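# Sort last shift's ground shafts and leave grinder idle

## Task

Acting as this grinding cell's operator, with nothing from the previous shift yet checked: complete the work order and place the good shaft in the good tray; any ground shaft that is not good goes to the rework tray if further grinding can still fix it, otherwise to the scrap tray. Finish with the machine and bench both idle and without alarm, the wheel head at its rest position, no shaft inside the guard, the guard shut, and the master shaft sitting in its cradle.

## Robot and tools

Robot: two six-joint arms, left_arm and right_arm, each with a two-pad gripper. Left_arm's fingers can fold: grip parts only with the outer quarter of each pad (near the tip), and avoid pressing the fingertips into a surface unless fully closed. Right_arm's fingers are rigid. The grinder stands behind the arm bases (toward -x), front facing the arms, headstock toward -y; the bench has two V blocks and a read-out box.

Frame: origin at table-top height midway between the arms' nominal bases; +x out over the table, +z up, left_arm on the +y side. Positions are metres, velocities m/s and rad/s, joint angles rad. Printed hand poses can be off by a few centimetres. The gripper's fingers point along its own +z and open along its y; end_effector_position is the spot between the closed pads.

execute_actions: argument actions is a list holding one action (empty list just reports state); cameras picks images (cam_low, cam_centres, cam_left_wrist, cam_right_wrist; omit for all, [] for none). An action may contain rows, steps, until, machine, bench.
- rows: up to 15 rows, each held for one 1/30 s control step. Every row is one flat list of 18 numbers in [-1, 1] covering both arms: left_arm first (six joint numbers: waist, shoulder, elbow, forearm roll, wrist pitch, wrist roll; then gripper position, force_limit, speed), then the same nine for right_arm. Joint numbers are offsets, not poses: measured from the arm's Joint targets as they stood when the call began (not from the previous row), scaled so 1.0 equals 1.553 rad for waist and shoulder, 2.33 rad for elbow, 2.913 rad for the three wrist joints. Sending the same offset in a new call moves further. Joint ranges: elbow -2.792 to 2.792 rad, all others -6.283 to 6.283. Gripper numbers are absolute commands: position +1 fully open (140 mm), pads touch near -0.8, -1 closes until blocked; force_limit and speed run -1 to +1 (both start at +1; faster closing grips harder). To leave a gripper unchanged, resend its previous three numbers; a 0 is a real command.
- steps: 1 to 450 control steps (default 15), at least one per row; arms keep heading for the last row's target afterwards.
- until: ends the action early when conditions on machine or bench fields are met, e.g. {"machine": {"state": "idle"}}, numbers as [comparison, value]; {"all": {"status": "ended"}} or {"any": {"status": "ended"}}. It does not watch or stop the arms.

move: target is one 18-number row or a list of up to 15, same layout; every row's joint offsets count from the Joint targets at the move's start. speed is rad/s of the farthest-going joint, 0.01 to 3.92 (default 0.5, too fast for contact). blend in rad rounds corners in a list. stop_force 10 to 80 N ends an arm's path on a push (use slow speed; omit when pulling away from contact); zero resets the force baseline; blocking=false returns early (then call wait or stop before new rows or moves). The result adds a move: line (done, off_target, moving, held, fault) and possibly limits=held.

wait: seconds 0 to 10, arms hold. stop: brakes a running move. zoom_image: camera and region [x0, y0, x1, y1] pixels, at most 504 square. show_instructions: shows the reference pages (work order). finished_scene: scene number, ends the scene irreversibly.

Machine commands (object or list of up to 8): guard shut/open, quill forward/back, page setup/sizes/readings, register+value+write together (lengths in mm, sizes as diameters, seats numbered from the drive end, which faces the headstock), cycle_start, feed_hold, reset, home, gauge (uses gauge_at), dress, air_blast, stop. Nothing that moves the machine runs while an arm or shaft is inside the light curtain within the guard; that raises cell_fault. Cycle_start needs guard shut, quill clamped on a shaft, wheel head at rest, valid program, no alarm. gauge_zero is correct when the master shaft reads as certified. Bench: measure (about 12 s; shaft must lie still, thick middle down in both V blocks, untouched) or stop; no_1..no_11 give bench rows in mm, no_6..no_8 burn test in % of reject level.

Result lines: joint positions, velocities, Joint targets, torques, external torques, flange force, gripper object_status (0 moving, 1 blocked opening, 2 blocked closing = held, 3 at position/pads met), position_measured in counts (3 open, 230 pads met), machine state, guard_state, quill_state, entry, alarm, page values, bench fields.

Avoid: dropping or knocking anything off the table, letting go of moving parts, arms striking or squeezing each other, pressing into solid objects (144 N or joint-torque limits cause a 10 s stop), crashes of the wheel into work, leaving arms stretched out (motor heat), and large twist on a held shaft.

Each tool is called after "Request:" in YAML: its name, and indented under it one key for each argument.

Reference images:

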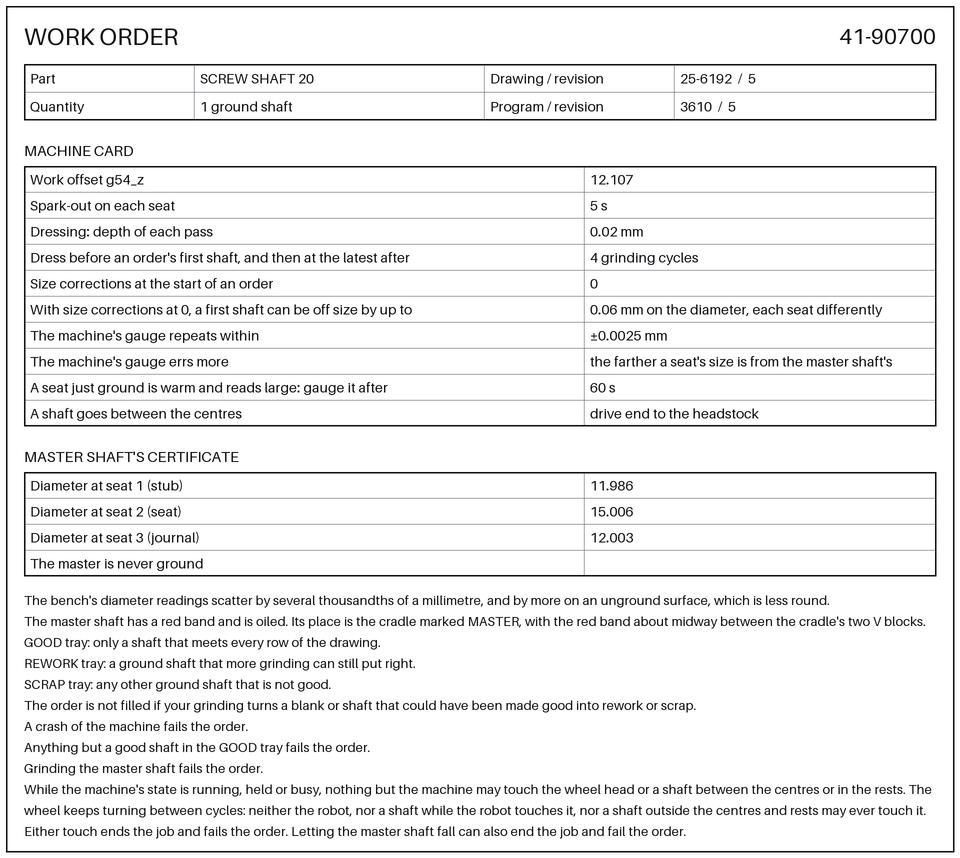

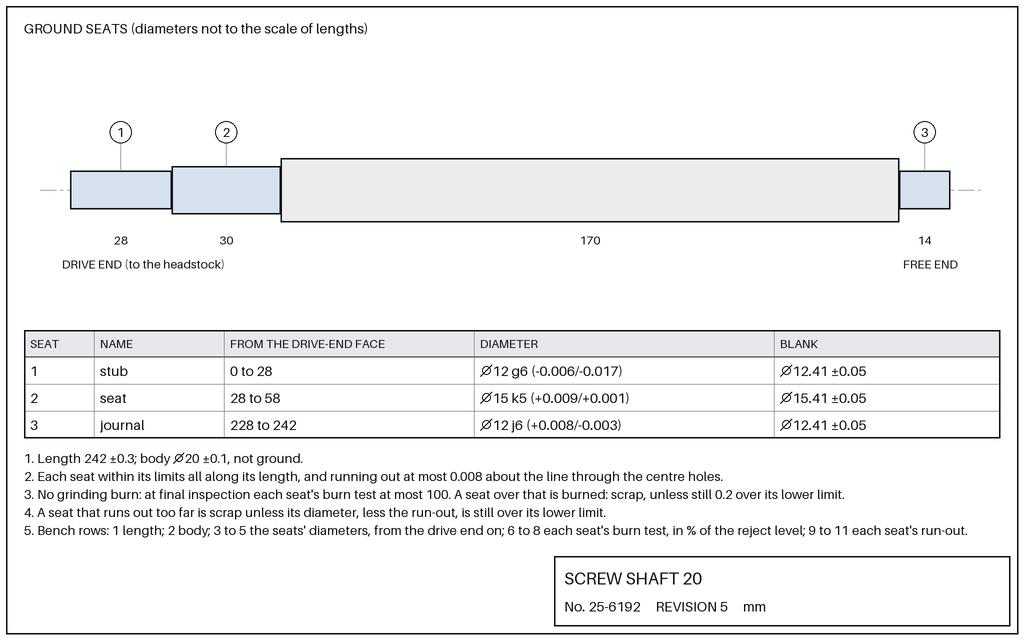

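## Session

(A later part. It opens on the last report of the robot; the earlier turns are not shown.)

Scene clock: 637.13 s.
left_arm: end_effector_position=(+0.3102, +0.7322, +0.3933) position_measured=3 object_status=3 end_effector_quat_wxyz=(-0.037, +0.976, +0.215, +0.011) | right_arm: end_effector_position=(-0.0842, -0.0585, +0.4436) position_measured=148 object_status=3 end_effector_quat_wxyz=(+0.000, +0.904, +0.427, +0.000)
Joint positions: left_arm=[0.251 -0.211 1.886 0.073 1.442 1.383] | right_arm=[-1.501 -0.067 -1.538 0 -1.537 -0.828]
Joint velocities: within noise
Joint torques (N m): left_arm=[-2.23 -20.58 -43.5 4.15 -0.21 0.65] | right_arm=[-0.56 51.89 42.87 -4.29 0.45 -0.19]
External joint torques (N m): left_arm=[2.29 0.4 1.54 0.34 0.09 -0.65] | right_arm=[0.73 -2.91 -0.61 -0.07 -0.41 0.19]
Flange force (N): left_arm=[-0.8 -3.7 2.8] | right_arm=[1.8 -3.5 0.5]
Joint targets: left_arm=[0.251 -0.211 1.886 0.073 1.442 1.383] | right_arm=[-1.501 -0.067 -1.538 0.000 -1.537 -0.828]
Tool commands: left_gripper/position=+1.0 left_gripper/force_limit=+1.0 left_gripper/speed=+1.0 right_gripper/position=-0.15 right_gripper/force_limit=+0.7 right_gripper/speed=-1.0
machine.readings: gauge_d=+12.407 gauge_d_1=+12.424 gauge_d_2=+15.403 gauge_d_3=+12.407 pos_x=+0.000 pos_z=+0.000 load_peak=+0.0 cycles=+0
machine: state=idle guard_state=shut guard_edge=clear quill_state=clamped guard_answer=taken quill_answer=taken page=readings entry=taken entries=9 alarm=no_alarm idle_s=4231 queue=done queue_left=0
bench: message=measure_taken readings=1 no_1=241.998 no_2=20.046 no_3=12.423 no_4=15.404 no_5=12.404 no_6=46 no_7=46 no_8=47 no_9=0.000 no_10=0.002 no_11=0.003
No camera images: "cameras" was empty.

Request:
execute_actions:
  actions:
    - {"machine":[{"register":"size_1","value":0.1,"write":true},{"register":"size_2","value":0.1,"write":true},{"register":"size_3","value":0.1,"write":true},{"page":"sizes"}],"steps":15}
  cameras: []

Request:
execute_actions:
  actions:
    - {"machine":{"cycle_start":true,"page":"readings"},"steps":450,"until":{"machine":{"state":["!=","running"]}}}
  cameras: ["cam_centres"]

Scene clock: 652.63 s.
left_arm: end_effector_position=(+0.3102, +0.7322, +0.3933) position_measured=3 object_status=3 end_effector_quat_wxyz=(-0.037, +0.976, +0.215, +0.011) | right_arm: end_effector_position=(-0.0842, -0.0585, +0.4436) position_measured=148 object_status=3 end_effector_quat_wxyz=(+0.000, +0.904, +0.427, +0.000)
Joint positions: left_arm=[0.251 -0.211 1.886 0.073 1.442 1.383] | right_arm=[-1.501 -0.067 -1.538 0 -1.537 -0.828]
Joint velocities: within noise
Joint torques (N m): left_arm=[-2.44 -20.56 -43.48 4.2 -0.21 0.69] | right_arm=[-0.55 51.78 42.84 -4.26 0.37 -0.16]
External joint torques (N m): left_arm=[2.5 0.36 1.48 0.29 0.09 -0.69] | right_arm=[0.74 -3.1 -0.67 -0.09 -0.34 0.16]
Flange force (N): left_arm=[-0.7 -4.1 2.7] | right_arm=[2.0 -3.6 0.7]
Joint targets: left_arm=[0.251 -0.211 1.886 0.073 1.442 1.383] | right_arm=[-1.501 -0.067 -1.538 0.000 -1.537 -0.828]
Tool commands: left_gripper/position=+1.0 left_gripper/force_limit=+1.0 left_gripper/speed=+1.0 right_gripper/position=-0.15 right_gripper/force_limit=+0.7 right_gripper/speed=-1.0
machine.sizes: size_1=+0.100 size_2=+0.100 size_3=+0.100 aim_1=+11.989 aim_2=+15.005 aim_3=+12.002
machine: state=idle guard_state=shut guard_edge=clear quill_state=clamped guard_answer=taken quill_answer=taken page=sizes entry=taken entries=12 alarm=no_alarm idle_s=4246 queue=done queue_left=0
bench: message=measure_taken readings=1 no_1=241.998 no_2=20.046 no_3=12.423 no_4=15.404 no_5=12.404 no_6=46 no_7=46 no_8=47 no_9=0.000 no_10=0.002 no_11=0.003
No camera images: "cameras" was empty.

Scene clock: 652.87 s.
left_arm: end_effector_position=(+0.3102, +0.7322, +0.3933) position_measured=3 object_status=3 end_effector_quat_wxyz=(-0.037, +0.976, +0.215, +0.011) | right_arm: end_effector_position=(-0.0842, -0.0585, +0.4436) position_measured=148 object_status=3 end_effector_quat_wxyz=(+0.000, +0.904, +0.427, +0.000)
Joint positions: left_arm=[0.251 -0.211 1.886 0.073 1.442 1.383] | right_arm=[-1.501 -0.067 -1.538 0 -1.537 -0.828]
Joint velocities: within noise
Joint torques (N m): left_arm=[-1.99 -20.62 -43.5 4.19 -0.2 0.62] | right_arm=[-1.4 51.9 42.75 -4.26 0.56 -0.02]
External joint torques (N m): left_arm=[2.08 0.21 1.47 0.31 0.08 -0.62] | right_arm=[1.68 -3.72 -0.67 -0.09 -0.52 0.02]
Flange force (N): left_arm=[-1.0 -3.3 2.6] | right_arm=[1.9 -5.2 0.4]
Joint targets: left_arm=[0.251 -0.211 1.886 0.073 1.442 1.383] | right_arm=[-1.501 -0.067 -1.538 0.000 -1.537 -0.828]
Tool commands: left_gripper/position=+1.0 left_gripper/force_limit=+1.0 left_gripper/speed=+1.0 right_gripper/position=-0.15 right_gripper/force_limit=+0.7 right_gripper/speed=-1.0
machine.readings: gauge_d=+12.407 gauge_d_1=+0.000 gauge_d_2=+0.000 gauge_d_3=+0.000 pos_x=-9.333 pos_z=+14.000 load_peak=+0.0 cycles=+0
machine: state=running guard_state=shut guard_edge=clear quill_state=clamped guard_answer=taken quill_answer=taken page=readings entry=taken entries=13 alarm=no_alarm idle_s=4246 queue=running queue_left=0
bench: message=measure_taken readings=1 no_1=241.998 no_2=20.046 no_3=12.423 no_4=15.404 no_5=12.404 no_6=46 no_7=46 no_8=47 no_9=0.000 no_10=0.002 no_11=0.003
Images, in order (width x height): cam_centres 896x504.

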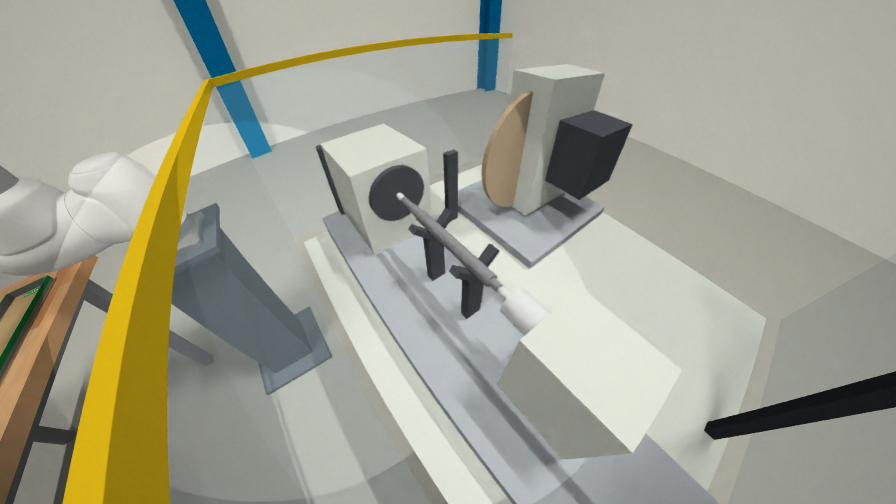

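Request:
execute_actions:
  actions:
    - {"steps":450,"until":{"machine":{"state":["!=","running"]}}}
  cameras: []

Request:
execute_actions:
  actions:
    - {"steps":450,"until":{"machine":{"state":["!=","running"]}}}
  cameras: []

Request:
execute_actions:
  actions:
    - {"steps":450,"until":{"machine":{"state":["!=","running"]}}}
  cameras: []

Scene clock: 674.43 s.
left_arm: end_effector_position=(+0.3102, +0.7322, +0.3933) position_measured=3 object_status=3 end_effector_quat_wxyz=(-0.037, +0.976, +0.215, +0.011) | right_arm: end_effector_position=(-0.0842, -0.0585, +0.4436) position_measured=148 object_status=3 end_effector_quat_wxyz=(+0.000, +0.904, +0.427, +0.000)
Joint positions: left_arm=[0.251 -0.211 1.886 0.073 1.442 1.383] | right_arm=[-1.501 -0.067 -1.538 0 -1.537 -0.828]
Joint velocities: within noise
Joint torques (N m): left_arm=[-2.26 -20.6 -43.45 4.23 -0.17 0.7] | right_arm=[-0.77 51.47 42.92 -4.32 0.57 -0.02]
External joint torques (N m): left_arm=[2.34 0.25 1.43 0.27 0.06 -0.7] | right_arm=[0.88 -2.28 -0.6 -0.06 -0.54 0.02]
Flange force (N): left_arm=[-0.8 -3.7 2.7] | right_arm=[1.1 -2.8 0.2]
Joint targets: left_arm=[0.251 -0.211 1.886 0.073 1.442 1.383] | right_arm=[-1.501 -0.067 -1.538 0.000 -1.537 -0.828]
Tool commands: left_gripper/position=+1.0 left_gripper/force_limit=+1.0 left_gripper/speed=+1.0 right_gripper/position=-0.15 right_gripper/force_limit=+0.7 right_gripper/speed=-1.0
machine.readings: gauge_d=+12.407 gauge_d_1=+0.000 gauge_d_2=+0.000 gauge_d_3=+0.000 pos_x=-353.518 pos_z=+14.000 load_peak=+5.0 cycles=+0
machine: state=running guard_state=shut guard_edge=clear quill_state=clamped guard_answer=taken quill_answer=taken page=readings entry=taken entries=13 alarm=no_alarm idle_s=4268 queue=running queue_left=0
bench: message=measure_taken readings=1 no_1=241.998 no_2=20.046 no_3=12.423 no_4=15.404 no_5=12.404 no_6=46 no_7=46 no_8=47 no_9=0.000 no_10=0.002 no_11=0.003
No camera images: "cameras" was empty.

Scene clock: 689.63 s.
left_arm: end_effector_position=(+0.3102, +0.7322, +0.3933) position_measured=3 object_status=3 end_effector_quat_wxyz=(-0.037, +0.976, +0.215, +0.011) | right_arm: end_effector_position=(-0.0842, -0.0585, +0.4436) position_measured=148 object_status=3 end_effector_quat_wxyz=(+0.000, +0.904, +0.427, +0.000)
Joint positions: left_arm=[0.251 -0.211 1.886 0.073 1.442 1.383] | right_arm=[-1.501 -0.067 -1.538 0 -1.537 -0.828]
Joint velocities: within noise
Joint torques (N m): left_arm=[-2.28 -20.5 -43.54 4.21 -0.18 0.63] | right_arm=[-1.23 51.46 42.96 -4.26 0.54 -0.16]
External joint torques (N m): left_arm=[2.37 0.15 1.66 0.26 0.07 -0.63] | right_arm=[1.45 -2.72 -0.74 -0.1 -0.51 0.16]
Flange force (N): left_arm=[-1.3 -4.0 3.0] | right_arm=[0.6 -4.0 0.5]
Joint targets: left_arm=[0.251 -0.211 1.886 0.073 1.442 1.383] | right_arm=[-1.501 -0.067 -1.538 0.000 -1.537 -0.828]
Tool commands: left_gripper/position=+1.0 left_gripper/force_limit=+1.0 left_gripper/speed=+1.0 right_gripper/position=-0.15 right_gripper/force_limit=+0.7 right_gripper/speed=-1.0
machine.readings: gauge_d=+12.407 gauge_d_1=+0.000 gauge_d_2=+0.000 gauge_d_3=+0.000 pos_x=-353.670 pos_z=+14.000 load_peak=+5.0 cycles=+0
machine: state=running guard_state=shut guard_edge=clear quill_state=clamped guard_answer=taken quill_answer=taken page=readings entry=taken entries=13 alarm=no_alarm idle_s=4283 queue=running queue_left=0
bench: message=measure_taken readings=1 no_1=241.998 no_2=20.046 no_3=12.423 no_4=15.404 no_5=12.404 no_6=46 no_7=46 no_8=47 no_9=0.000 no_10=0.002 no_11=0.003
No camera images: "cameras" was empty.

Scene clock: 704.83 s.
left_arm: end_effector_position=(+0.3102, +0.7322, +0.3933) position_measured=3 object_status=3 end_effector_quat_wxyz=(-0.037, +0.976, +0.215, +0.011) | right_arm: end_effector_position=(-0.0842, -0.0585, +0.4436) position_measured=148 object_status=3 end_effector_quat_wxyz=(+0.000, +0.904, +0.427, +0.000)
Joint positions: left_arm=[0.251 -0.211 1.886 0.073 1.442 1.383] | right_arm=[-1.501 -0.067 -1.538 0 -1.537 -0.828]
Joint velocities: within noise
Joint torques (N m): left_arm=[-2.51 -20.88 -43.59 4.23 -0.16 0.63] | right_arm=[-0.61 51.81 42.88 -4.31 0.48 -0.05]
External joint torques (N m): left_arm=[2.57 0.63 1.62 0.26 0.04 -0.64] | right_arm=[0.74 -2.61 -0.53 -0.06 -0.45 0.05]
Flange force (N): left_arm=[-0.3 -4.4 3.1] | right_arm=[1.7 -3.1 0.3]
Joint targets: left_arm=[0.251 -0.211 1.886 0.073 1.442 1.383] | right_arm=[-1.501 -0.067 -1.538 0.000 -1.537 -0.828]
Tool commands: left_gripper/position=+1.0 left_gripper/force_limit=+1.0 left_gripper/speed=+1.0 right_gripper/position=-0.15 right_gripper/force_limit=+0.7 right_gripper/speed=-1.0
machine.readings: gauge_d=+12.407 gauge_d_1=+0.000 gauge_d_2=+0.000 gauge_d_3=+0.000 pos_x=-353.753 pos_z=+14.000 load_peak=+5.0 cycles=+0
machine: state=running guard_state=shut guard_edge=clear quill_state=clamped guard_answer=taken quill_answer=taken page=readings entry=taken entries=13 alarm=no_alarm idle_s=4298 queue=running queue_left=0
bench: message=measure_taken readings=1 no_1=241.998 no_2=20.046 no_3=12.423 no_4=15.404 no_5=12.404 no_6=46 no_7=46 no_8=47 no_9=0.000 no_10=0.002 no_11=0.003
No camera images: "cameras" was empty.

Request:
execute_actions:
  actions:
    - {"steps":450,"until":{"machine":{"state":["!=","running"]}}}
  cameras: []

Request:
execute_actions:
  actions:
    - {"steps":450,"until":{"machine":{"state":["!=","running"]}}}
  cameras: []

Request:
execute_actions:
  actions:
    - {"steps":450,"until":{"machine":{"state":["!=","running"]}}}
  cameras: []

Request:
execute_actions:
  actions:
    - {"steps":450,"until":{"machine":{"state":["!=","running"]}}}
  cameras: []

Request:
execute_actions:
  actions:
    - {"steps":450,"until":{"machine":{"state":["!=","running"]}}}
  cameras: []

Request:
execute_actions:
  actions:
    - {"steps":450,"until":{"machine":{"state":["!=","running"]}}}
  cameras: []

Request:
execute_actions:
  actions:
    - {"steps":450,"until":{"machine":{"state":["!=","running"]}}}
  cameras: []

Request:
execute_actions:
  actions:
    - {"steps":450,"until":{"machine":{"state":["!=","running"]}}}
  cameras: []

Scene clock: 731.77 s.
left_arm: end_effector_position=(+0.3102, +0.7322, +0.3933) position_measured=3 object_status=3 end_effector_quat_wxyz=(-0.037, +0.976, +0.215, +0.011) | right_arm: end_effector_position=(-0.0842, -0.0585, +0.4436) position_measured=148 object_status=3 end_effector_quat_wxyz=(+0.000, +0.904, +0.427, +0.000)
Joint positions: left_arm=[0.251 -0.211 1.886 0.073 1.442 1.383] | right_arm=[-1.501 -0.067 -1.538 0 -1.537 -0.828]
Joint velocities: within noise
Joint torques (N m): left_arm=[-2.55 -20.93 -43.48 4.18 -0.21 0.69] | right_arm=[-0.89 52.34 43.05 -4.35 0.49 -0.13]
External joint torques (N m): left_arm=[2.67 0.46 1.57 0.3 0.1 -0.69] | right_arm=[1.06 -3.35 -0.73 -0.02 -0.46 0.13]
Flange force (N): left_arm=[-0.5 -4.5 2.9] | right_arm=[1.9 -4.1 0.6]
Joint targets: left_arm=[0.251 -0.211 1.886 0.073 1.442 1.383] | right_arm=[-1.501 -0.067 -1.538 0.000 -1.537 -0.828]
Tool commands: left_gripper/position=+1.0 left_gripper/force_limit=+1.0 left_gripper/speed=+1.0 right_gripper/position=-0.15 right_gripper/force_limit=+0.7 right_gripper/speed=-1.0
machine.readings: gauge_d=+12.407 gauge_d_1=+0.000 gauge_d_2=+0.000 gauge_d_3=+0.000 pos_x=-265.786 pos_z=+14.000 load_peak=+5.0 cycles=+0
machine: state=running guard_state=shut guard_edge=clear quill_state=clamped guard_answer=taken quill_answer=taken page=readings entry=taken entries=13 alarm=no_alarm idle_s=4324 queue=running queue_left=0
bench: message=measure_taken readings=1 no_1=241.998 no_2=20.046 no_3=12.423 no_4=15.404 no_5=12.404 no_6=46 no_7=46 no_8=47 no_9=0.000 no_10=0.002 no_11=0.003
No camera images: "cameras" was empty.

Scene clock: 746.97 s.
left_arm: end_effector_position=(+0.3102, +0.7322, +0.3933) position_measured=3 object_status=3 end_effector_quat_wxyz=(-0.037, +0.976, +0.215, +0.011) | right_arm: end_effector_position=(-0.0842, -0.0585, +0.4436) position_measured=148 object_status=3 end_effector_quat_wxyz=(+0.000, +0.904, +0.427, +0.000)
Joint positions: left_arm=[0.251 -0.211 1.886 0.073 1.442 1.383] | right_arm=[-1.501 -0.067 -1.538 0 -1.537 -0.828]
Joint velocities: within noise
Joint torques (N m): left_arm=[-2.27 -20.92 -43.65 4.21 -0.18 0.68] | right_arm=[-0.82 51.68 42.79 -4.17 0.52 -0.11]
External joint torques (N m): left_arm=[2.33 0.72 1.74 0.27 0.07 -0.68] | right_arm=[0.83 -1.77 -0.31 -0.22 -0.5 0.11]
Flange force (N): left_arm=[-0.5 -3.7 3.2] | right_arm=[0.8 -2.7 -0.3]
Joint targets: left_arm=[0.251 -0.211 1.886 0.073 1.442 1.383] | right_arm=[-1.501 -0.067 -1.538 0.000 -1.537 -0.828]
Tool commands: left_gripper/position=+1.0 left_gripper/force_limit=+1.0 left_gripper/speed=+1.0 right_gripper/position=-0.15 right_gripper/force_limit=+0.7 right_gripper/speed=-1.0
machine.readings: gauge_d=+12.407 gauge_d_1=+0.000 gauge_d_2=+0.000 gauge_d_3=+0.000 pos_x=-350.434 pos_z=+43.000 load_peak=+5.0 cycles=+0
machine: state=running guard_state=shut guard_edge=clear quill_state=clamped guard_answer=taken quill_answer=taken page=readings entry=taken entries=13 alarm=no_alarm idle_s=4339 queue=running queue_left=0
bench: message=measure_taken readings=1 no_1=241.998 no_2=20.046 no_3=12.423 no_4=15.404 no_5=12.404 no_6=46 no_7=46 no_8=47 no_9=0.000 no_10=0.002 no_11=0.003
No camera images: "cameras" was empty.

Scene clock: 762.17 s.
left_arm: end_effector_position=(+0.3102, +0.7322, +0.3933) position_measured=3 object_status=3 end_effector_quat_wxyz=(-0.037, +0.976, +0.215, +0.011) | right_arm: end_effector_position=(-0.0842, -0.0585, +0.4436) position_measured=148 object_status=3 end_effector_quat_wxyz=(+0.000, +0.904, +0.427, +0.000)
Joint positions: left_arm=[0.251 -0.211 1.886 0.073 1.442 1.383] | right_arm=[-1.501 -0.067 -1.538 0 -1.537 -0.828]
Joint velocities: within noise
Joint torques (N m): left_arm=[-1.98 -20.95 -43.59 4.22 -0.19 0.67] | right_arm=[-0.61 52.36 42.67 -4.23 0.59 -0.09]
External joint torques (N m): left_arm=[2.05 0.66 1.61 0.28 0.07 -0.67] | right_arm=[0.8 -3.52 -0.41 -0.13 -0.55 0.09]
Flange force (N): left_arm=[-0.5 -3.1 2.9] | right_arm=[2.9 -4.3 -0.1]
Joint targets: left_arm=[0.251 -0.211 1.886 0.073 1.442 1.383] | right_arm=[-1.501 -0.067 -1.538 0.000 -1.537 -0.828]
Tool commands: left_gripper/position=+1.0 left_gripper/force_limit=+1.0 left_gripper/speed=+1.0 right_gripper/position=-0.15 right_gripper/force_limit=+0.7 right_gripper/speed=-1.0
machine.readings: gauge_d=+12.407 gauge_d_1=+0.000 gauge_d_2=+0.000 gauge_d_3=+0.000 pos_x=-350.586 pos_z=+43.000 load_peak=+7.2 cycles=+0
machine: state=running guard_state=shut guard_edge=clear quill_state=clamped guard_answer=taken quill_answer=taken page=readings entry=taken entries=13 alarm=no_alarm idle_s=4355 queue=running queue_left=0
bench: message=measure_taken readings=1 no_1=241.998 no_2=20.046 no_3=12.423 no_4=15.404 no_5=12.404 no_6=46 no_7=46 no_8=47 no_9=0.000 no_10=0.002 no_11=0.003
No camera images: "cameras" was empty.

Scene clock: 777.37 s.
left_arm: end_effector_position=(+0.3102, +0.7322, +0.3933) position_measured=3 object_status=3 end_effector_quat_wxyz=(-0.037, +0.976, +0.215, +0.011) | right_arm: end_effector_position=(-0.0842, -0.0585, +0.4436) position_measured=148 object_status=3 end_effector_quat_wxyz=(+0.000, +0.904, +0.427, +0.000)
Joint positions: left_arm=[0.251 -0.211 1.886 0.073 1.442 1.383] | right_arm=[-1.501 -0.067 -1.538 0 -1.537 -0.828]
Joint velocities: within noise
Joint torques (N m): left_arm=[-2.24 -20.79 -43.53 4.19 -0.19 0.62] | right_arm=[-0.92 51.68 43 -4.29 0.47 -0.01]
External joint torques (N m): left_arm=[2.31 0.51 1.55 0.31 0.07 -0.62] | right_arm=[1.06 -2.51 -0.67 -0.09 -0.44 0.01]
Flange force (N): left_arm=[-0.6 -3.8 2.9] | right_arm=[1.1 -3.2 0.5]
Joint targets: left_arm=[0.251 -0.211 1.886 0.073 1.442 1.383] | right_arm=[-1.501 -0.067 -1.538 0.000 -1.537 -0.828]
Tool commands: left_gripper/position=+1.0 left_gripper/force_limit=+1.0 left_gripper/speed=+1.0 right_gripper/position=-0.15 right_gripper/force_limit=+0.7 right_gripper/speed=-1.0
machine.readings: gauge_d=+12.407 gauge_d_1=+0.000 gauge_d_2=+0.000 gauge_d_3=+0.000 pos_x=-350.723 pos_z=+43.000 load_peak=+7.2 cycles=+0
machine: state=running guard_state=shut guard_edge=clear quill_state=clamped guard_answer=taken quill_answer=taken page=readings entry=taken entries=13 alarm=no_alarm idle_s=4370 queue=running queue_left=0
bench: message=measure_taken readings=1 no_1=241.998 no_2=20.046 no_3=12.423 no_4=15.404 no_5=12.404 no_6=46 no_7=46 no_8=47 no_9=0.000 no_10=0.002 no_11=0.003
No camera images: "cameras" was empty.

Scene clock: 792.57 s.
left_arm: end_effector_position=(+0.3102, +0.7322, +0.3933) position_measured=3 object_status=3 end_effector_quat_wxyz=(-0.037, +0.976, +0.215, +0.011) | right_arm: end_effector_position=(-0.0842, -0.0585, +0.4436) position_measured=148 object_status=3 end_effector_quat_wxyz=(+0.000, +0.904, +0.427, +0.000)
Joint positions: left_arm=[0.251 -0.211 1.886 0.073 1.442 1.383] | right_arm=[-1.501 -0.067 -1.538 0 -1.537 -0.828]
Joint velocities: within noise
Joint torques (N m): left_arm=[-2.27 -20.56 -43.62 4.21 -0.14 0.63] | right_arm=[-1.28 51.3 42.82 -4.3 0.55 -0.13]
External joint torques (N m): left_arm=[2.4 -0.09 1.52 0.3 0.02 -0.63] | right_arm=[1.4 -1.93 -0.35 -0.08 -0.51 0.13]
Flange force (N): left_arm=[-1.5 -4.1 2.8] | right_arm=[0.3 -3.5 -0.2]
Joint targets: left_arm=[0.251 -0.211 1.886 0.073 1.442 1.383] | right_arm=[-1.501 -0.067 -1.538 0.000 -1.537 -0.828]
Tool commands: left_gripper/position=+1.0 left_gripper/force_limit=+1.0 left_gripper/speed=+1.0 right_gripper/position=-0.15 right_gripper/force_limit=+0.7 right_gripper/speed=-1.0
machine.readings: gauge_d=+12.407 gauge_d_1=+0.000 gauge_d_2=+0.000 gauge_d_3=+0.000 pos_x=-350.753 pos_z=+43.000 load_peak=+7.2 cycles=+0
machine: state=running guard_state=shut guard_edge=clear quill_state=clamped guard_answer=taken quill_answer=taken page=readings entry=taken entries=13 alarm=no_alarm idle_s=4385 queue=running queue_left=0
bench: message=measure_taken readings=1 no_1=241.998 no_2=20.046 no_3=12.423 no_4=15.404 no_5=12.404 no_6=46 no_7=46 no_8=47 no_9=0.000 no_10=0.002 no_11=0.003
No camera images: "cameras" was empty.

Scene clock: 807.77 s.
left_arm: end_effector_position=(+0.3102, +0.7322, +0.3933) position_measured=3 object_status=3 end_effector_quat_wxyz=(-0.037, +0.976, +0.215, +0.011) | right_arm: end_effector_position=(-0.0842, -0.0585, +0.4436) position_measured=148 object_status=3 end_effector_quat_wxyz=(+0.000, +0.904, +0.427, +0.000)
Joint positions: left_arm=[0.251 -0.211 1.886 0.073 1.442 1.383] | right_arm=[-1.501 -0.067 -1.538 0 -1.537 -0.828]
Joint velocities: within noise
Joint torques (N m): left_arm=[-2.23 -20.6 -43.63 4.21 -0.2 0.67] | right_arm=[-1.07 51.71 43 -4.27 0.54 -0.17]
External joint torques (N m): left_arm=[2.31 0.3 1.72 0.28 0.09 -0.67] | right_arm=[1.15 -2.23 -0.59 -0.11 -0.51 0.17]
Flange force (N): left_arm=[-1.2 -3.7 3.1] | right_arm=[0.6 -3.3 0.2]
Joint targets: left_arm=[0.251 -0.211 1.886 0.073 1.442 1.383] | right_arm=[-1.501 -0.067 -1.538 0.000 -1.537 -0.828]
Tool commands: left_gripper/position=+1.0 left_gripper/force_limit=+1.0 left_gripper/speed=+1.0 right_gripper/position=-0.15 right_gripper/force_limit=+0.7 right_gripper/speed=-1.0
machine.readings: gauge_d=+12.407 gauge_d_1=+0.000 gauge_d_2=+0.000 gauge_d_3=+0.000 pos_x=-350.779 pos_z=+43.000 load_peak=+7.2 cycles=+0
machine: state=running guard_state=shut guard_edge=clear quill_state=clamped guard_answer=taken quill_answer=taken page=readings entry=taken entries=13 alarm=no_alarm idle_s=4400 queue=running queue_left=0
bench: message=measure_taken readings=1 no_1=241.998 no_2=20.046 no_3=12.423 no_4=15.404 no_5=12.404 no_6=46 no_7=46 no_8=47 no_9=0.000 no_10=0.002 no_11=0.003
No camera images: "cameras" was empty.

Scene clock: 822.97 s.
left_arm: end_effector_position=(+0.3102, +0.7322, +0.3933) position_measured=3 object_status=3 end_effector_quat_wxyz=(-0.037, +0.976, +0.215, +0.011) | right_arm: end_effector_position=(-0.0842, -0.0585, +0.4436) position_measured=148 object_status=3 end_effector_quat_wxyz=(+0.000, +0.904, +0.427, +0.000)
Joint positions: left_arm=[0.251 -0.211 1.886 0.073 1.442 1.383] | right_arm=[-1.501 -0.067 -1.538 0 -1.537 -0.828]
Joint velocities: within noise
Joint torques (N m): left_arm=[-1.95 -20.98 -43.58 4.2 -0.19 0.66] | right_arm=[-0.79 51.2 42.54 -4.34 0.47 -0.08]
External joint torques (N m): left_arm=[1.98 0.91 1.67 0.28 0.07 -0.66] | right_arm=[0.94 -2.47 -0.36 -0.02 -0.43 0.08]
Flange force (N): left_arm=[-0.2 -2.9 3.1] | right_arm=[1.5 -3.4 0.0]
Joint targets: left_arm=[0.251 -0.211 1.886 0.073 1.442 1.383] | right_arm=[-1.501 -0.067 -1.538 0.000 -1.537 -0.828]
Tool commands: left_gripper/position=+1.0 left_gripper/force_limit=+1.0 left_gripper/speed=+1.0 right_gripper/position=-0.15 right_gripper/force_limit=+0.7 right_gripper/speed=-1.0
machine.readings: gauge_d=+12.407 gauge_d_1=+0.000 gauge_d_2=+0.000 gauge_d_3=+0.000 pos_x=-353.380 pos_z=+235.000 load_peak=+7.2 cycles=+0
machine: state=running guard_state=shut guard_edge=clear quill_state=clamped guard_answer=taken quill_answer=taken page=readings entry=taken entries=13 alarm=no_alarm idle_s=4415 queue=running queue_left=0
bench: message=measure_taken readings=1 no_1=241.998 no_2=20.046 no_3=12.423 no_4=15.404 no_5=12.404 no_6=46 no_7=46 no_8=47 no_9=0.000 no_10=0.002 no_11=0.003
No camera images: "cameras" was empty.

Scene clock: 838.17 s.
left_arm: end_effector_position=(+0.3102, +0.7322, +0.3933) position_measured=3 object_status=3 end_effector_quat_wxyz=(-0.037, +0.976, +0.215, +0.011) | right_arm: end_effector_position=(-0.0842, -0.0585, +0.4436) position_measured=148 object_status=3 end_effector_quat_wxyz=(+0.000, +0.904, +0.427, +0.000)
Joint positions: left_arm=[0.251 -0.211 1.886 0.073 1.442 1.383] | right_arm=[-1.501 -0.067 -1.538 0 -1.537 -0.828]
Joint velocities: within noise
Joint torques (N m): left_arm=[-2.19 -20.95 -43.58 4.24 -0.19 0.65] | right_arm=[-0.79 51.32 43.16 -4.29 0.59 -0.16]
External joint torques (N m): left_arm=[2.27 0.64 1.61 0.25 0.07 -0.65] | right_arm=[0.92 -2.08 -0.84 -0.08 -0.56 0.16]
Flange force (N): left_arm=[-0.5 -3.6 3.0] | right_arm=[0.3 -2.6 0.6]
Joint targets: left_arm=[0.251 -0.211 1.886 0.073 1.442 1.383] | right_arm=[-1.501 -0.067 -1.538 0.000 -1.537 -0.828]
Tool commands: left_gripper/position=+1.0 left_gripper/force_limit=+1.0 left_gripper/speed=+1.0 right_gripper/position=-0.15 right_gripper/force_limit=+0.7 right_gripper/speed=-1.0
machine.readings: gauge_d=+12.407 gauge_d_1=+0.000 gauge_d_2=+0.000 gauge_d_3=+0.000 pos_x=-353.532 pos_z=+235.000 load_peak=+7.2 cycles=+0
machine: state=running guard_state=shut guard_edge=clear quill_state=clamped guard_answer=taken quill_answer=taken page=readings entry=taken entries=13 alarm=no_alarm idle_s=4430 queue=running queue_left=0
bench: message=measure_taken readings=1 no_1=241.998 no_2=20.046 no_3=12.423 no_4=15.404 no_5=12.404 no_6=46 no_7=46 no_8=47 no_9=0.000 no_10=0.002 no_11=0.003
No camera images: "cameras" was empty.

Request:
execute_actions:
  actions:
    - {"steps":450,"until":{"machine":{"state":["!=","running"]}}}
  cameras: []

Scene clock: 897.63 s.
left_arm: end_effector_position=(+0.3102, +0.7322, +0.3933) position_measured=3 object_status=3 end_effector_quat_wxyz=(-0.037, +0.976, +0.215, +0.011) | right_arm: end_effector_position=(-0.0842, -0.0585, +0.4436) position_measured=148 object_status=3 end_effector_quat_wxyz=(+0.000, +0.904, +0.427, +0.000)
Joint positions: left_arm=[0.251 -0.211 1.886 0.073 1.442 1.383] | right_arm=[-1.501 -0.067 -1.538 0 -1.537 -0.828]
Joint velocities: within noise
Joint torques (N m): left_arm=[-2.12 -20.68 -43.54 4.2 -0.22 0.65] | right_arm=[-0.84 51.74 43 -4.41 0.48 -0.17]
External joint torques (N m): left_arm=[2.23 0.19 1.47 0.31 0.1 -0.66] | right_arm=[0.99 -2.88 -0.78 0.05 -0.45 0.17]
Flange force (N): left_arm=[-1.0 -3.6 2.6] | right_arm=[1.3 -3.5 0.7]
Joint targets: left_arm=[0.251 -0.211 1.886 0.073 1.442 1.383] | right_arm=[-1.501 -0.067 -1.538 0.000 -1.537 -0.828]
Tool commands: left_gripper/position=+1.0 left_gripper/force_limit=+1.0 left_gripper/speed=+1.0 right_gripper/position=-0.15 right_gripper/force_limit=+0.7 right_gripper/speed=-1.0
machine.readings: gauge_d=+12.407 gauge_d_1=+0.000 gauge_d_2=+0.000 gauge_d_3=+0.000 pos_x=+0.000 pos_z=+0.000 load_peak=+7.2 cycles=+1
machine: state=done guard_state=shut guard_edge=clear quill_state=clamped guard_answer=taken quill_answer=taken page=readings entry=taken entries=13 alarm=no_alarm idle_s=0 queue=done queue_left=0
bench: message=measure_taken readings=1 no_1=241.998 no_2=20.046 no_3=12.423 no_4=15.404 no_5=12.404 no_6=46 no_7=46 no_8=47 no_9=0.000 no_10=0.002 no_11=0.003
No camera images: "cameras" was empty.

Request:
execute_actions:
  actions:
    - {"steps":450,"until":{"machine":{"idle_s":[">=",62]}}}
  cameras: []

Request:
execute_actions:
  actions:
    - {"steps":450,"until":{"machine":{"idle_s":[">=",62]}}}
  cameras: []

Request:
execute_actions:
  actions:
    - {"steps":450,"until":{"machine":{"idle_s":[">=",62]}}}
  cameras: []

Request:
execute_actions:
  actions:
    - {"steps":450,"until":{"machine":{"idle_s":[">=",62]}}}
  cameras: []

Request:
execute_actions:
  actions:
    - {"machine":[{"register":"gauge_at","value":1,"write":true,"gauge":true},{"register":"gauge_at","value":2,"write":true,"gauge":true},{"register":"gauge_at","value":3,"write":true,"gauge":true}],"steps":450,"until":{"all":{"status":"ended"}}}
  cameras: []

Scene clock: 923.43 s.
left_arm: end_effector_position=(+0.3102, +0.7322, +0.3933) position_measured=3 object_status=3 end_effector_quat_wxyz=(-0.037, +0.976, +0.215, +0.011) | right_arm: end_effector_position=(-0.0842, -0.0585, +0.4436) position_measured=148 object_status=3 end_effector_quat_wxyz=(+0.000, +0.904, +0.427, +0.000)
Joint positions: left_arm=[0.251 -0.211 1.886 0.073 1.442 1.383] | right_arm=[-1.501 -0.067 -1.538 0 -1.537 -0.828]
Joint velocities: within noise
Joint torques (N m): left_arm=[-2.62 -20.84 -43.58 4.19 -0.11 0.65] | right_arm=[-0.28 52.06 43.08 -4.29 0.51 -0.02]
External joint torques (N m): left_arm=[2.72 0.36 1.55 0.3 0 -0.65] | right_arm=[0.42 -3.07 -0.93 -0.06 -0.48 0.02]
Flange force (N): left_arm=[-0.6 -4.7 3.0] | right_arm=[2.1 -2.7 0.9]
Joint targets: left_arm=[0.251 -0.211 1.886 0.073 1.442 1.383] | right_arm=[-1.501 -0.067 -1.538 0.000 -1.537 -0.828]
Tool commands: left_gripper/position=+1.0 left_gripper/force_limit=+1.0 left_gripper/speed=+1.0 right_gripper/position=-0.15 right_gripper/force_limit=+0.7 right_gripper/speed=-1.0
machine.readings: gauge_d=+12.407 gauge_d_1=+0.000 gauge_d_2=+0.000 gauge_d_3=+0.000 pos_x=+0.000 pos_z=+0.000 load_peak=+7.2 cycles=+1
machine: state=done guard_state=shut guard_edge=clear quill_state=clamped guard_answer=taken quill_answer=taken page=readings entry=taken entries=13 alarm=no_alarm idle_s=26 queue=done queue_left=0
bench: message=measure_taken readings=1 no_1=241.998 no_2=20.046 no_3=12.423 no_4=15.404 no_5=12.404 no_6=46 no_7=46 no_8=47 no_9=0.000 no_10=0.002 no_11=0.003
No camera images: "cameras" was empty.

Scene clock: 938.63 s.
left_arm: end_effector_position=(+0.3102, +0.7322, +0.3933) position_measured=3 object_status=3 end_effector_quat_wxyz=(-0.037, +0.976, +0.215, +0.011) | right_arm: end_effector_position=(-0.0842, -0.0585, +0.4436) position_measured=148 object_status=3 end_effector_quat_wxyz=(+0.000, +0.904, +0.427, +0.000)
Joint positions: left_arm=[0.251 -0.211 1.886 0.073 1.442 1.383] | right_arm=[-1.501 -0.067 -1.538 0 -1.537 -0.828]
Joint velocities: within noise
Joint torques (N m): left_arm=[-2.17 -20.64 -43.47 4.18 -0.18 0.68] | right_arm=[-0.69 51.78 42.93 -4.27 0.52 -0.06]
External joint torques (N m): left_arm=[2.28 0.18 1.51 0.32 0.07 -0.69] | right_arm=[0.81 -2.61 -0.57 -0.11 -0.49 0.06]
Flange force (N): left_arm=[-1.1 -3.6 2.7] | right_arm=[1.6 -3.1 0.3]
Joint targets: left_arm=[0.251 -0.211 1.886 0.073 1.442 1.383] | right_arm=[-1.501 -0.067 -1.538 0.000 -1.537 -0.828]
Tool commands: left_gripper/position=+1.0 left_gripper/force_limit=+1.0 left_gripper/speed=+1.0 right_gripper/position=-0.15 right_gripper/force_limit=+0.7 right_gripper/speed=-1.0
machine.readings: gauge_d=+12.407 gauge_d_1=+0.000 gauge_d_2=+0.000 gauge_d_3=+0.000 pos_x=+0.000 pos_z=+0.000 load_peak=+7.2 cycles=+1
machine: state=done guard_state=shut guard_edge=clear quill_state=clamped guard_answer=taken quill_answer=taken page=readings entry=taken entries=13 alarm=no_alarm idle_s=41 queue=done queue_left=0
bench: message=measure_taken readings=1 no_1=241.998 no_2=20.046 no_3=12.423 no_4=15.404 no_5=12.404 no_6=46 no_7=46 no_8=47 no_9=0.000 no_10=0.002 no_11=0.003
No camera images: "cameras" was empty.

Scene clock: 953.83 s.
left_arm: end_effector_position=(+0.3102, +0.7322, +0.3933) position_measured=3 object_status=3 end_effector_quat_wxyz=(-0.037, +0.976, +0.215, +0.011) | right_arm: end_effector_position=(-0.0842, -0.0585, +0.4436) position_measured=148 object_status=3 end_effector_quat_wxyz=(+0.000, +0.904, +0.427, +0.000)
Joint positions: left_arm=[0.251 -0.211 1.886 0.073 1.442 1.383] | right_arm=[-1.501 -0.067 -1.538 0 -1.537 -0.828]
Joint velocities: within noise
Joint torques (N m): left_arm=[-2.21 -20.79 -43.27 4.19 -0.24 0.68] | right_arm=[-0.89 51.77 42.46 -4.24 0.5 0.01]
External joint torques (N m): left_arm=[2.31 0.3 1.24 0.31 0.13 -0.68] | right_arm=[1.02 -2.48 -0.03 -0.14 -0.47 -0.01]
Flange force (N): left_arm=[-0.5 -3.7 2.2] | right_arm=[2.0 -3.8 -0.6]
Joint targets: left_arm=[0.251 -0.211 1.886 0.073 1.442 1.383] | right_arm=[-1.501 -0.067 -1.538 0.000 -1.537 -0.828]
Tool commands: left_gripper/position=+1.0 left_gripper/force_limit=+1.0 left_gripper/speed=+1.0 right_gripper/position=-0.15 right_gripper/force_limit=+0.7 right_gripper/speed=-1.0
machine.readings: gauge_d=+12.407 gauge_d_1=+0.000 gauge_d_2=+0.000 gauge_d_3=+0.000 pos_x=+0.000 pos_z=+0.000 load_peak=+7.2 cycles=+1
machine: state=done guard_state=shut guard_edge=clear quill_state=clamped guard_answer=taken quill_answer=taken page=readings entry=taken entries=13 alarm=no_alarm idle_s=56 queue=done queue_left=0
bench: message=measure_taken readings=1 no_1=241.998 no_2=20.046 no_3=12.423 no_4=15.404 no_5=12.404 no_6=46 no_7=46 no_8=47 no_9=0.000 no_10=0.002 no_11=0.003
No camera images: "cameras" was empty.

Scene clock: 959.70 s.
left_arm: end_effector_position=(+0.3102, +0.7322, +0.3933) position_measured=3 object_status=3 end_effector_quat_wxyz=(-0.037, +0.976, +0.215, +0.011) | right_arm: end_effector_position=(-0.0842, -0.0585, +0.4436) position_measured=148 object_status=3 end_effector_quat_wxyz=(+0.000, +0.904, +0.427, +0.000)
Joint positions: left_arm=[0.251 -0.211 1.886 0.073 1.442 1.383] | right_arm=[-1.501 -0.067 -1.538 0 -1.537 -0.828]
Joint velocities: within noise
Joint torques (N m): left_arm=[-2.36 -20.66 -43.43 4.15 -0.18 0.66] | right_arm=[-0.9 51.2 42.85 -4.37 0.52 -0.07]
External joint torques (N m): left_arm=[2.44 0.28 1.42 0.34 0.06 -0.66] | right_arm=[1.04 -2.12 -0.53 -0.01 -0.49 0.07]
Flange force (N): left_arm=[-0.7 -4.0 2.6] | right_arm=[0.7 -3.0 0.2]
Joint targets: left_arm=[0.251 -0.211 1.886 0.073 1.442 1.383] | right_arm=[-1.501 -0.067 -1.538 0.000 -1.537 -0.828]
Tool commands: left_gripper/position=+1.0 left_gripper/force_limit=+1.0 left_gripper/speed=+1.0 right_gripper/position=-0.15 right_gripper/force_limit=+0.7 right_gripper/speed=-1.0
machine.readings: gauge_d=+12.407 gauge_d_1=+0.000 gauge_d_2=+0.000 gauge_d_3=+0.000 pos_x=+0.000 pos_z=+0.000 load_peak=+7.2 cycles=+1
machine: state=done guard_state=shut guard_edge=clear quill_state=clamped guard_answer=taken quill_answer=taken page=readings entry=taken entries=13 alarm=no_alarm idle_s=62 queue=done queue_left=0
bench: message=measure_taken readings=1 no_1=241.998 no_2=20.046 no_3=12.423 no_4=15.404 no_5=12.404 no_6=46 no_7=46 no_8=47 no_9=0.000 no_10=0.002 no_11=0.003
No camera images: "cameras" was empty.

Scene clock: 972.03 s.
left_arm: end_effector_position=(+0.3102, +0.7322, +0.3933) position_measured=3 object_status=3 end_effector_quat_wxyz=(-0.037, +0.976, +0.215, +0.011) | right_arm: end_effector_position=(-0.0842, -0.0585, +0.4436) position_measured=148 object_status=3 end_effector_quat_wxyz=(+0.000, +0.904, +0.427, +0.000)
Joint positions: left_arm=[0.251 -0.211 1.886 0.073 1.442 1.383] | right_arm=[-1.501 -0.067 -1.538 0 -1.537 -0.828]
Joint velocities: within noise
Joint torques (N m): left_arm=[-2.09 -20.54 -43.46 4.18 -0.19 0.65] | right_arm=[-1.07 51.23 42.64 -4.24 0.44 -0.04]
External joint torques (N m): left_arm=[2.23 -0.13 1.52 0.31 0.09 -0.65] | right_arm=[1.25 -2.47 -0.51 -0.11 -0.41 0.04]
Flange force (N): left_arm=[-1.6 -3.7 2.6] | right_arm=[1.0 -3.6 0.3]
Joint targets: left_arm=[0.251 -0.211 1.886 0.073 1.442 1.383] | right_arm=[-1.501 -0.067 -1.538 0.000 -1.537 -0.828]
Tool commands: left_gripper/position=+1.0 left_gripper/force_limit=+1.0 left_gripper/speed=+1.0 right_gripper/position=-0.15 right_gripper/force_limit=+0.7 right_gripper/speed=-1.0
machine.readings: gauge_d=+12.097 gauge_d_1=+12.065 gauge_d_2=+15.084 gauge_d_3=+12.097 pos_x=+0.000 pos_z=+0.000 load_peak=+7.2 cycles=+1
machine: state=done guard_state=shut guard_edge=clear quill_state=clamped guard_answer=taken quill_answer=taken page=readings entry=taken entries=19 alarm=no_alarm idle_s=74 queue=done queue_left=0
bench: message=measure_taken readings=1 no_1=241.998 no_2=20.046 no_3=12.423 no_4=15.404 no_5=12.404 no_6=46 no_7=46 no_8=47 no_9=0.000 no_10=0.002 no_11=0.003
No camera images: "cameras" was empty.

Request:
execute_actions:
  actions:
    - {"machine":[{"register":"gauge_at","value":1,"write":true,"gauge":true},{"register":"gauge_at","value":2,"write":true,"gauge":true},{"register":"gauge_at","value":3,"write":true,"gauge":true}],"steps":450,"until":{"all":{"status":"ended"}}}
  cameras: []

Request:
execute_actions:
  actions:
    - {"machine":[{"register":"gauge_at","value":1,"write":true,"gauge":true},{"register":"gauge_at","value":2,"write":true,"gauge":true},{"register":"gauge_at","value":3,"write":true,"gauge":true}],"steps":450,"until":{"all":{"status":"ended"}}}
  cameras: []

Scene clock: 1002.60 s.
left_arm: end_effector_position=(+0.3102, +0.7322, +0.3933) position_measured=3 object_status=3 end_effector_quat_wxyz=(-0.037, +0.976, +0.215, +0.011) | right_arm: end_effector_position=(-0.0842, -0.0585, +0.4436) position_measured=148 object_status=3 end_effector_quat_wxyz=(+0.000, +0.904, +0.427, +0.000)
Joint positions: left_arm=[0.251 -0.211 1.886 0.073 1.442 1.383] | right_arm=[-1.501 -0.067 -1.538 0 -1.537 -0.828]
Joint velocities: within noise
Joint torques (N m): left_arm=[-2 -20.95 -43.54 4.17 -0.17 0.67] | right_arm=[-1.38 51.97 42.82 -4.31 0.51 -0.08]
External joint torques (N m): left_arm=[2.09 0.52 1.48 0.33 0.06 -0.67] | right_arm=[1.56 -3.07 -0.53 -0.06 -0.47 0.08]
Flange force (N): left_arm=[-0.6 -3.2 2.7] | right_arm=[1.3 -4.6 0.2]
Joint targets: left_arm=[0.251 -0.211 1.886 0.073 1.442 1.383] | right_arm=[-1.501 -0.067 -1.538 0.000 -1.537 -0.828]
Tool commands: left_gripper/position=+1.0 left_gripper/force_limit=+1.0 left_gripper/speed=+1.0 right_gripper/position=-0.15 right_gripper/force_limit=+0.7 right_gripper/speed=-1.0
machine.readings: gauge_d=+12.097 gauge_d_1=+12.065 gauge_d_2=+15.084 gauge_d_3=+12.097 pos_x=+0.000 pos_z=+0.000 load_peak=+7.2 cycles=+1
machine: state=done guard_state=shut guard_edge=clear quill_state=clamped guard_answer=taken quill_answer=taken page=readings entry=taken entries=25 alarm=no_alarm idle_s=104 queue=done queue_left=0
bench: message=measure_taken readings=1 no_1=241.998 no_2=20.046 no_3=12.423 no_4=15.404 no_5=12.404 no_6=46 no_7=46 no_8=47 no_9=0.000 no_10=0.002 no_11=0.003
No camera images: "cameras" was empty.

Scene clock: 1014.93 s.
left_arm: end_effector_position=(+0.3102, +0.7322, +0.3933) position_measured=3 object_status=3 end_effector_quat_wxyz=(-0.037, +0.976, +0.215, +0.011) | right_arm: end_effector_position=(-0.0842, -0.0585, +0.4436) position_measured=148 object_status=3 end_effector_quat_wxyz=(+0.000, +0.904, +0.427, +0.000)
Joint positions: left_arm=[0.251 -0.211 1.886 0.073 1.442 1.383] | right_arm=[-1.501 -0.067 -1.538 0 -1.537 -0.828]
Joint velocities: within noise
Joint torques (N m): left_arm=[-2.32 -20.71 -43.49 4.19 -0.19 0.66] | right_arm=[-0.51 51.92 42.99 -4.32 0.49 -0.04]
External joint torques (N m): left_arm=[2.43 0.16 1.43 0.31 0.08 -0.66] | right_arm=[0.6 -2.53 -0.65 -0.05 -0.47 0.04]
Flange force (N): left_arm=[-0.9 -4.0 2.6] | right_arm=[1.6 -2.7 0.4]
Joint targets: left_arm=[0.251 -0.211 1.886 0.073 1.442 1.383] | right_arm=[-1.501 -0.067 -1.538 0.000 -1.537 -0.828]
Tool commands: left_gripper/position=+1.0 left_gripper/force_limit=+1.0 left_gripper/speed=+1.0 right_gripper/position=-0.15 right_gripper/force_limit=+0.7 right_gripper/speed=-1.0
machine.readings: gauge_d=+12.096 gauge_d_1=+12.065 gauge_d_2=+15.085 gauge_d_3=+12.096 pos_x=+0.000 pos_z=+0.000 load_peak=+7.2 cycles=+1
machine: state=done guard_state=shut guard_edge=clear quill_state=clamped guard_answer=taken quill_answer=taken page=readings entry=taken entries=31 alarm=no_alarm idle_s=116 queue=done queue_left=0
bench: message=measure_taken readings=1 no_1=241.998 no_2=20.046 no_3=12.423 no_4=15.404 no_5=12.404 no_6=46 no_7=46 no_8=47 no_9=0.000 no_10=0.002 no_11=0.003
No camera images: "cameras" was empty.

Request:
execute_actions:
  actions:
    - {"machine":[{"register":"size_1","value":0.0535,"write":true},{"register":"size_2","value":0.0505,"write":true},{"register":"size_3","value":0.0365,"write":true},{"page":"sizes"}],"steps":90,"until":{"all":{"status":"ended"}}}
  cameras: []

Scene clock: 1021.97 s.
left_arm: end_effector_position=(+0.3102, +0.7322, +0.3933) position_measured=3 object_status=3 end_effector_quat_wxyz=(-0.037, +0.976, +0.215, +0.011) | right_arm: end_effector_position=(-0.0842, -0.0585, +0.4436) position_measured=148 object_status=3 end_effector_quat_wxyz=(+0.000, +0.904, +0.427, +0.000)
Joint positions: left_arm=[0.251 -0.211 1.886 0.073 1.442 1.383] | right_arm=[-1.501 -0.067 -1.538 0 -1.537 -0.828]
Joint velocities: within noise
Joint torques (N m): left_arm=[-2.54 -20.69 -43.54 4.19 -0.19 0.71] | right_arm=[-1.28 51.49 43.04 -4.27 0.51 -0.1]
External joint torques (N m): left_arm=[2.64 0.2 1.5 0.32 0.07 -0.71] | right_arm=[1.38 -2.03 -0.63 -0.11 -0.48 0.1]
Flange force (N): left_arm=[-0.9 -4.4 2.8] | right_arm=[0.1 -3.2 0.3]
Joint targets: left_arm=[0.251 -0.211 1.886 0.073 1.442 1.383] | right_arm=[-1.501 -0.067 -1.538 0.000 -1.537 -0.828]
Tool commands: left_gripper/position=+1.0 left_gripper/force_limit=+1.0 left_gripper/speed=+1.0 right_gripper/position=-0.15 right_gripper/force_limit=+0.7 right_gripper/speed=-1.0
machine.sizes: size_1=+0.053 size_2=+0.050 size_3=+0.037 aim_1=+11.989 aim_2=+15.005 aim_3=+12.002
machine: state=done guard_state=shut guard_edge=clear quill_state=clamped guard_answer=taken quill_answer=taken page=sizes entry=taken entries=34 alarm=no_alarm idle_s=123 queue=done queue_left=0
bench: message=measure_taken readings=1 no_1=241.998 no_2=20.046 no_3=12.423 no_4=15.404 no_5=12.404 no_6=46 no_7=46 no_8=47 no_9=0.000 no_10=0.002 no_11=0.003
No camera images: "cameras" was empty.


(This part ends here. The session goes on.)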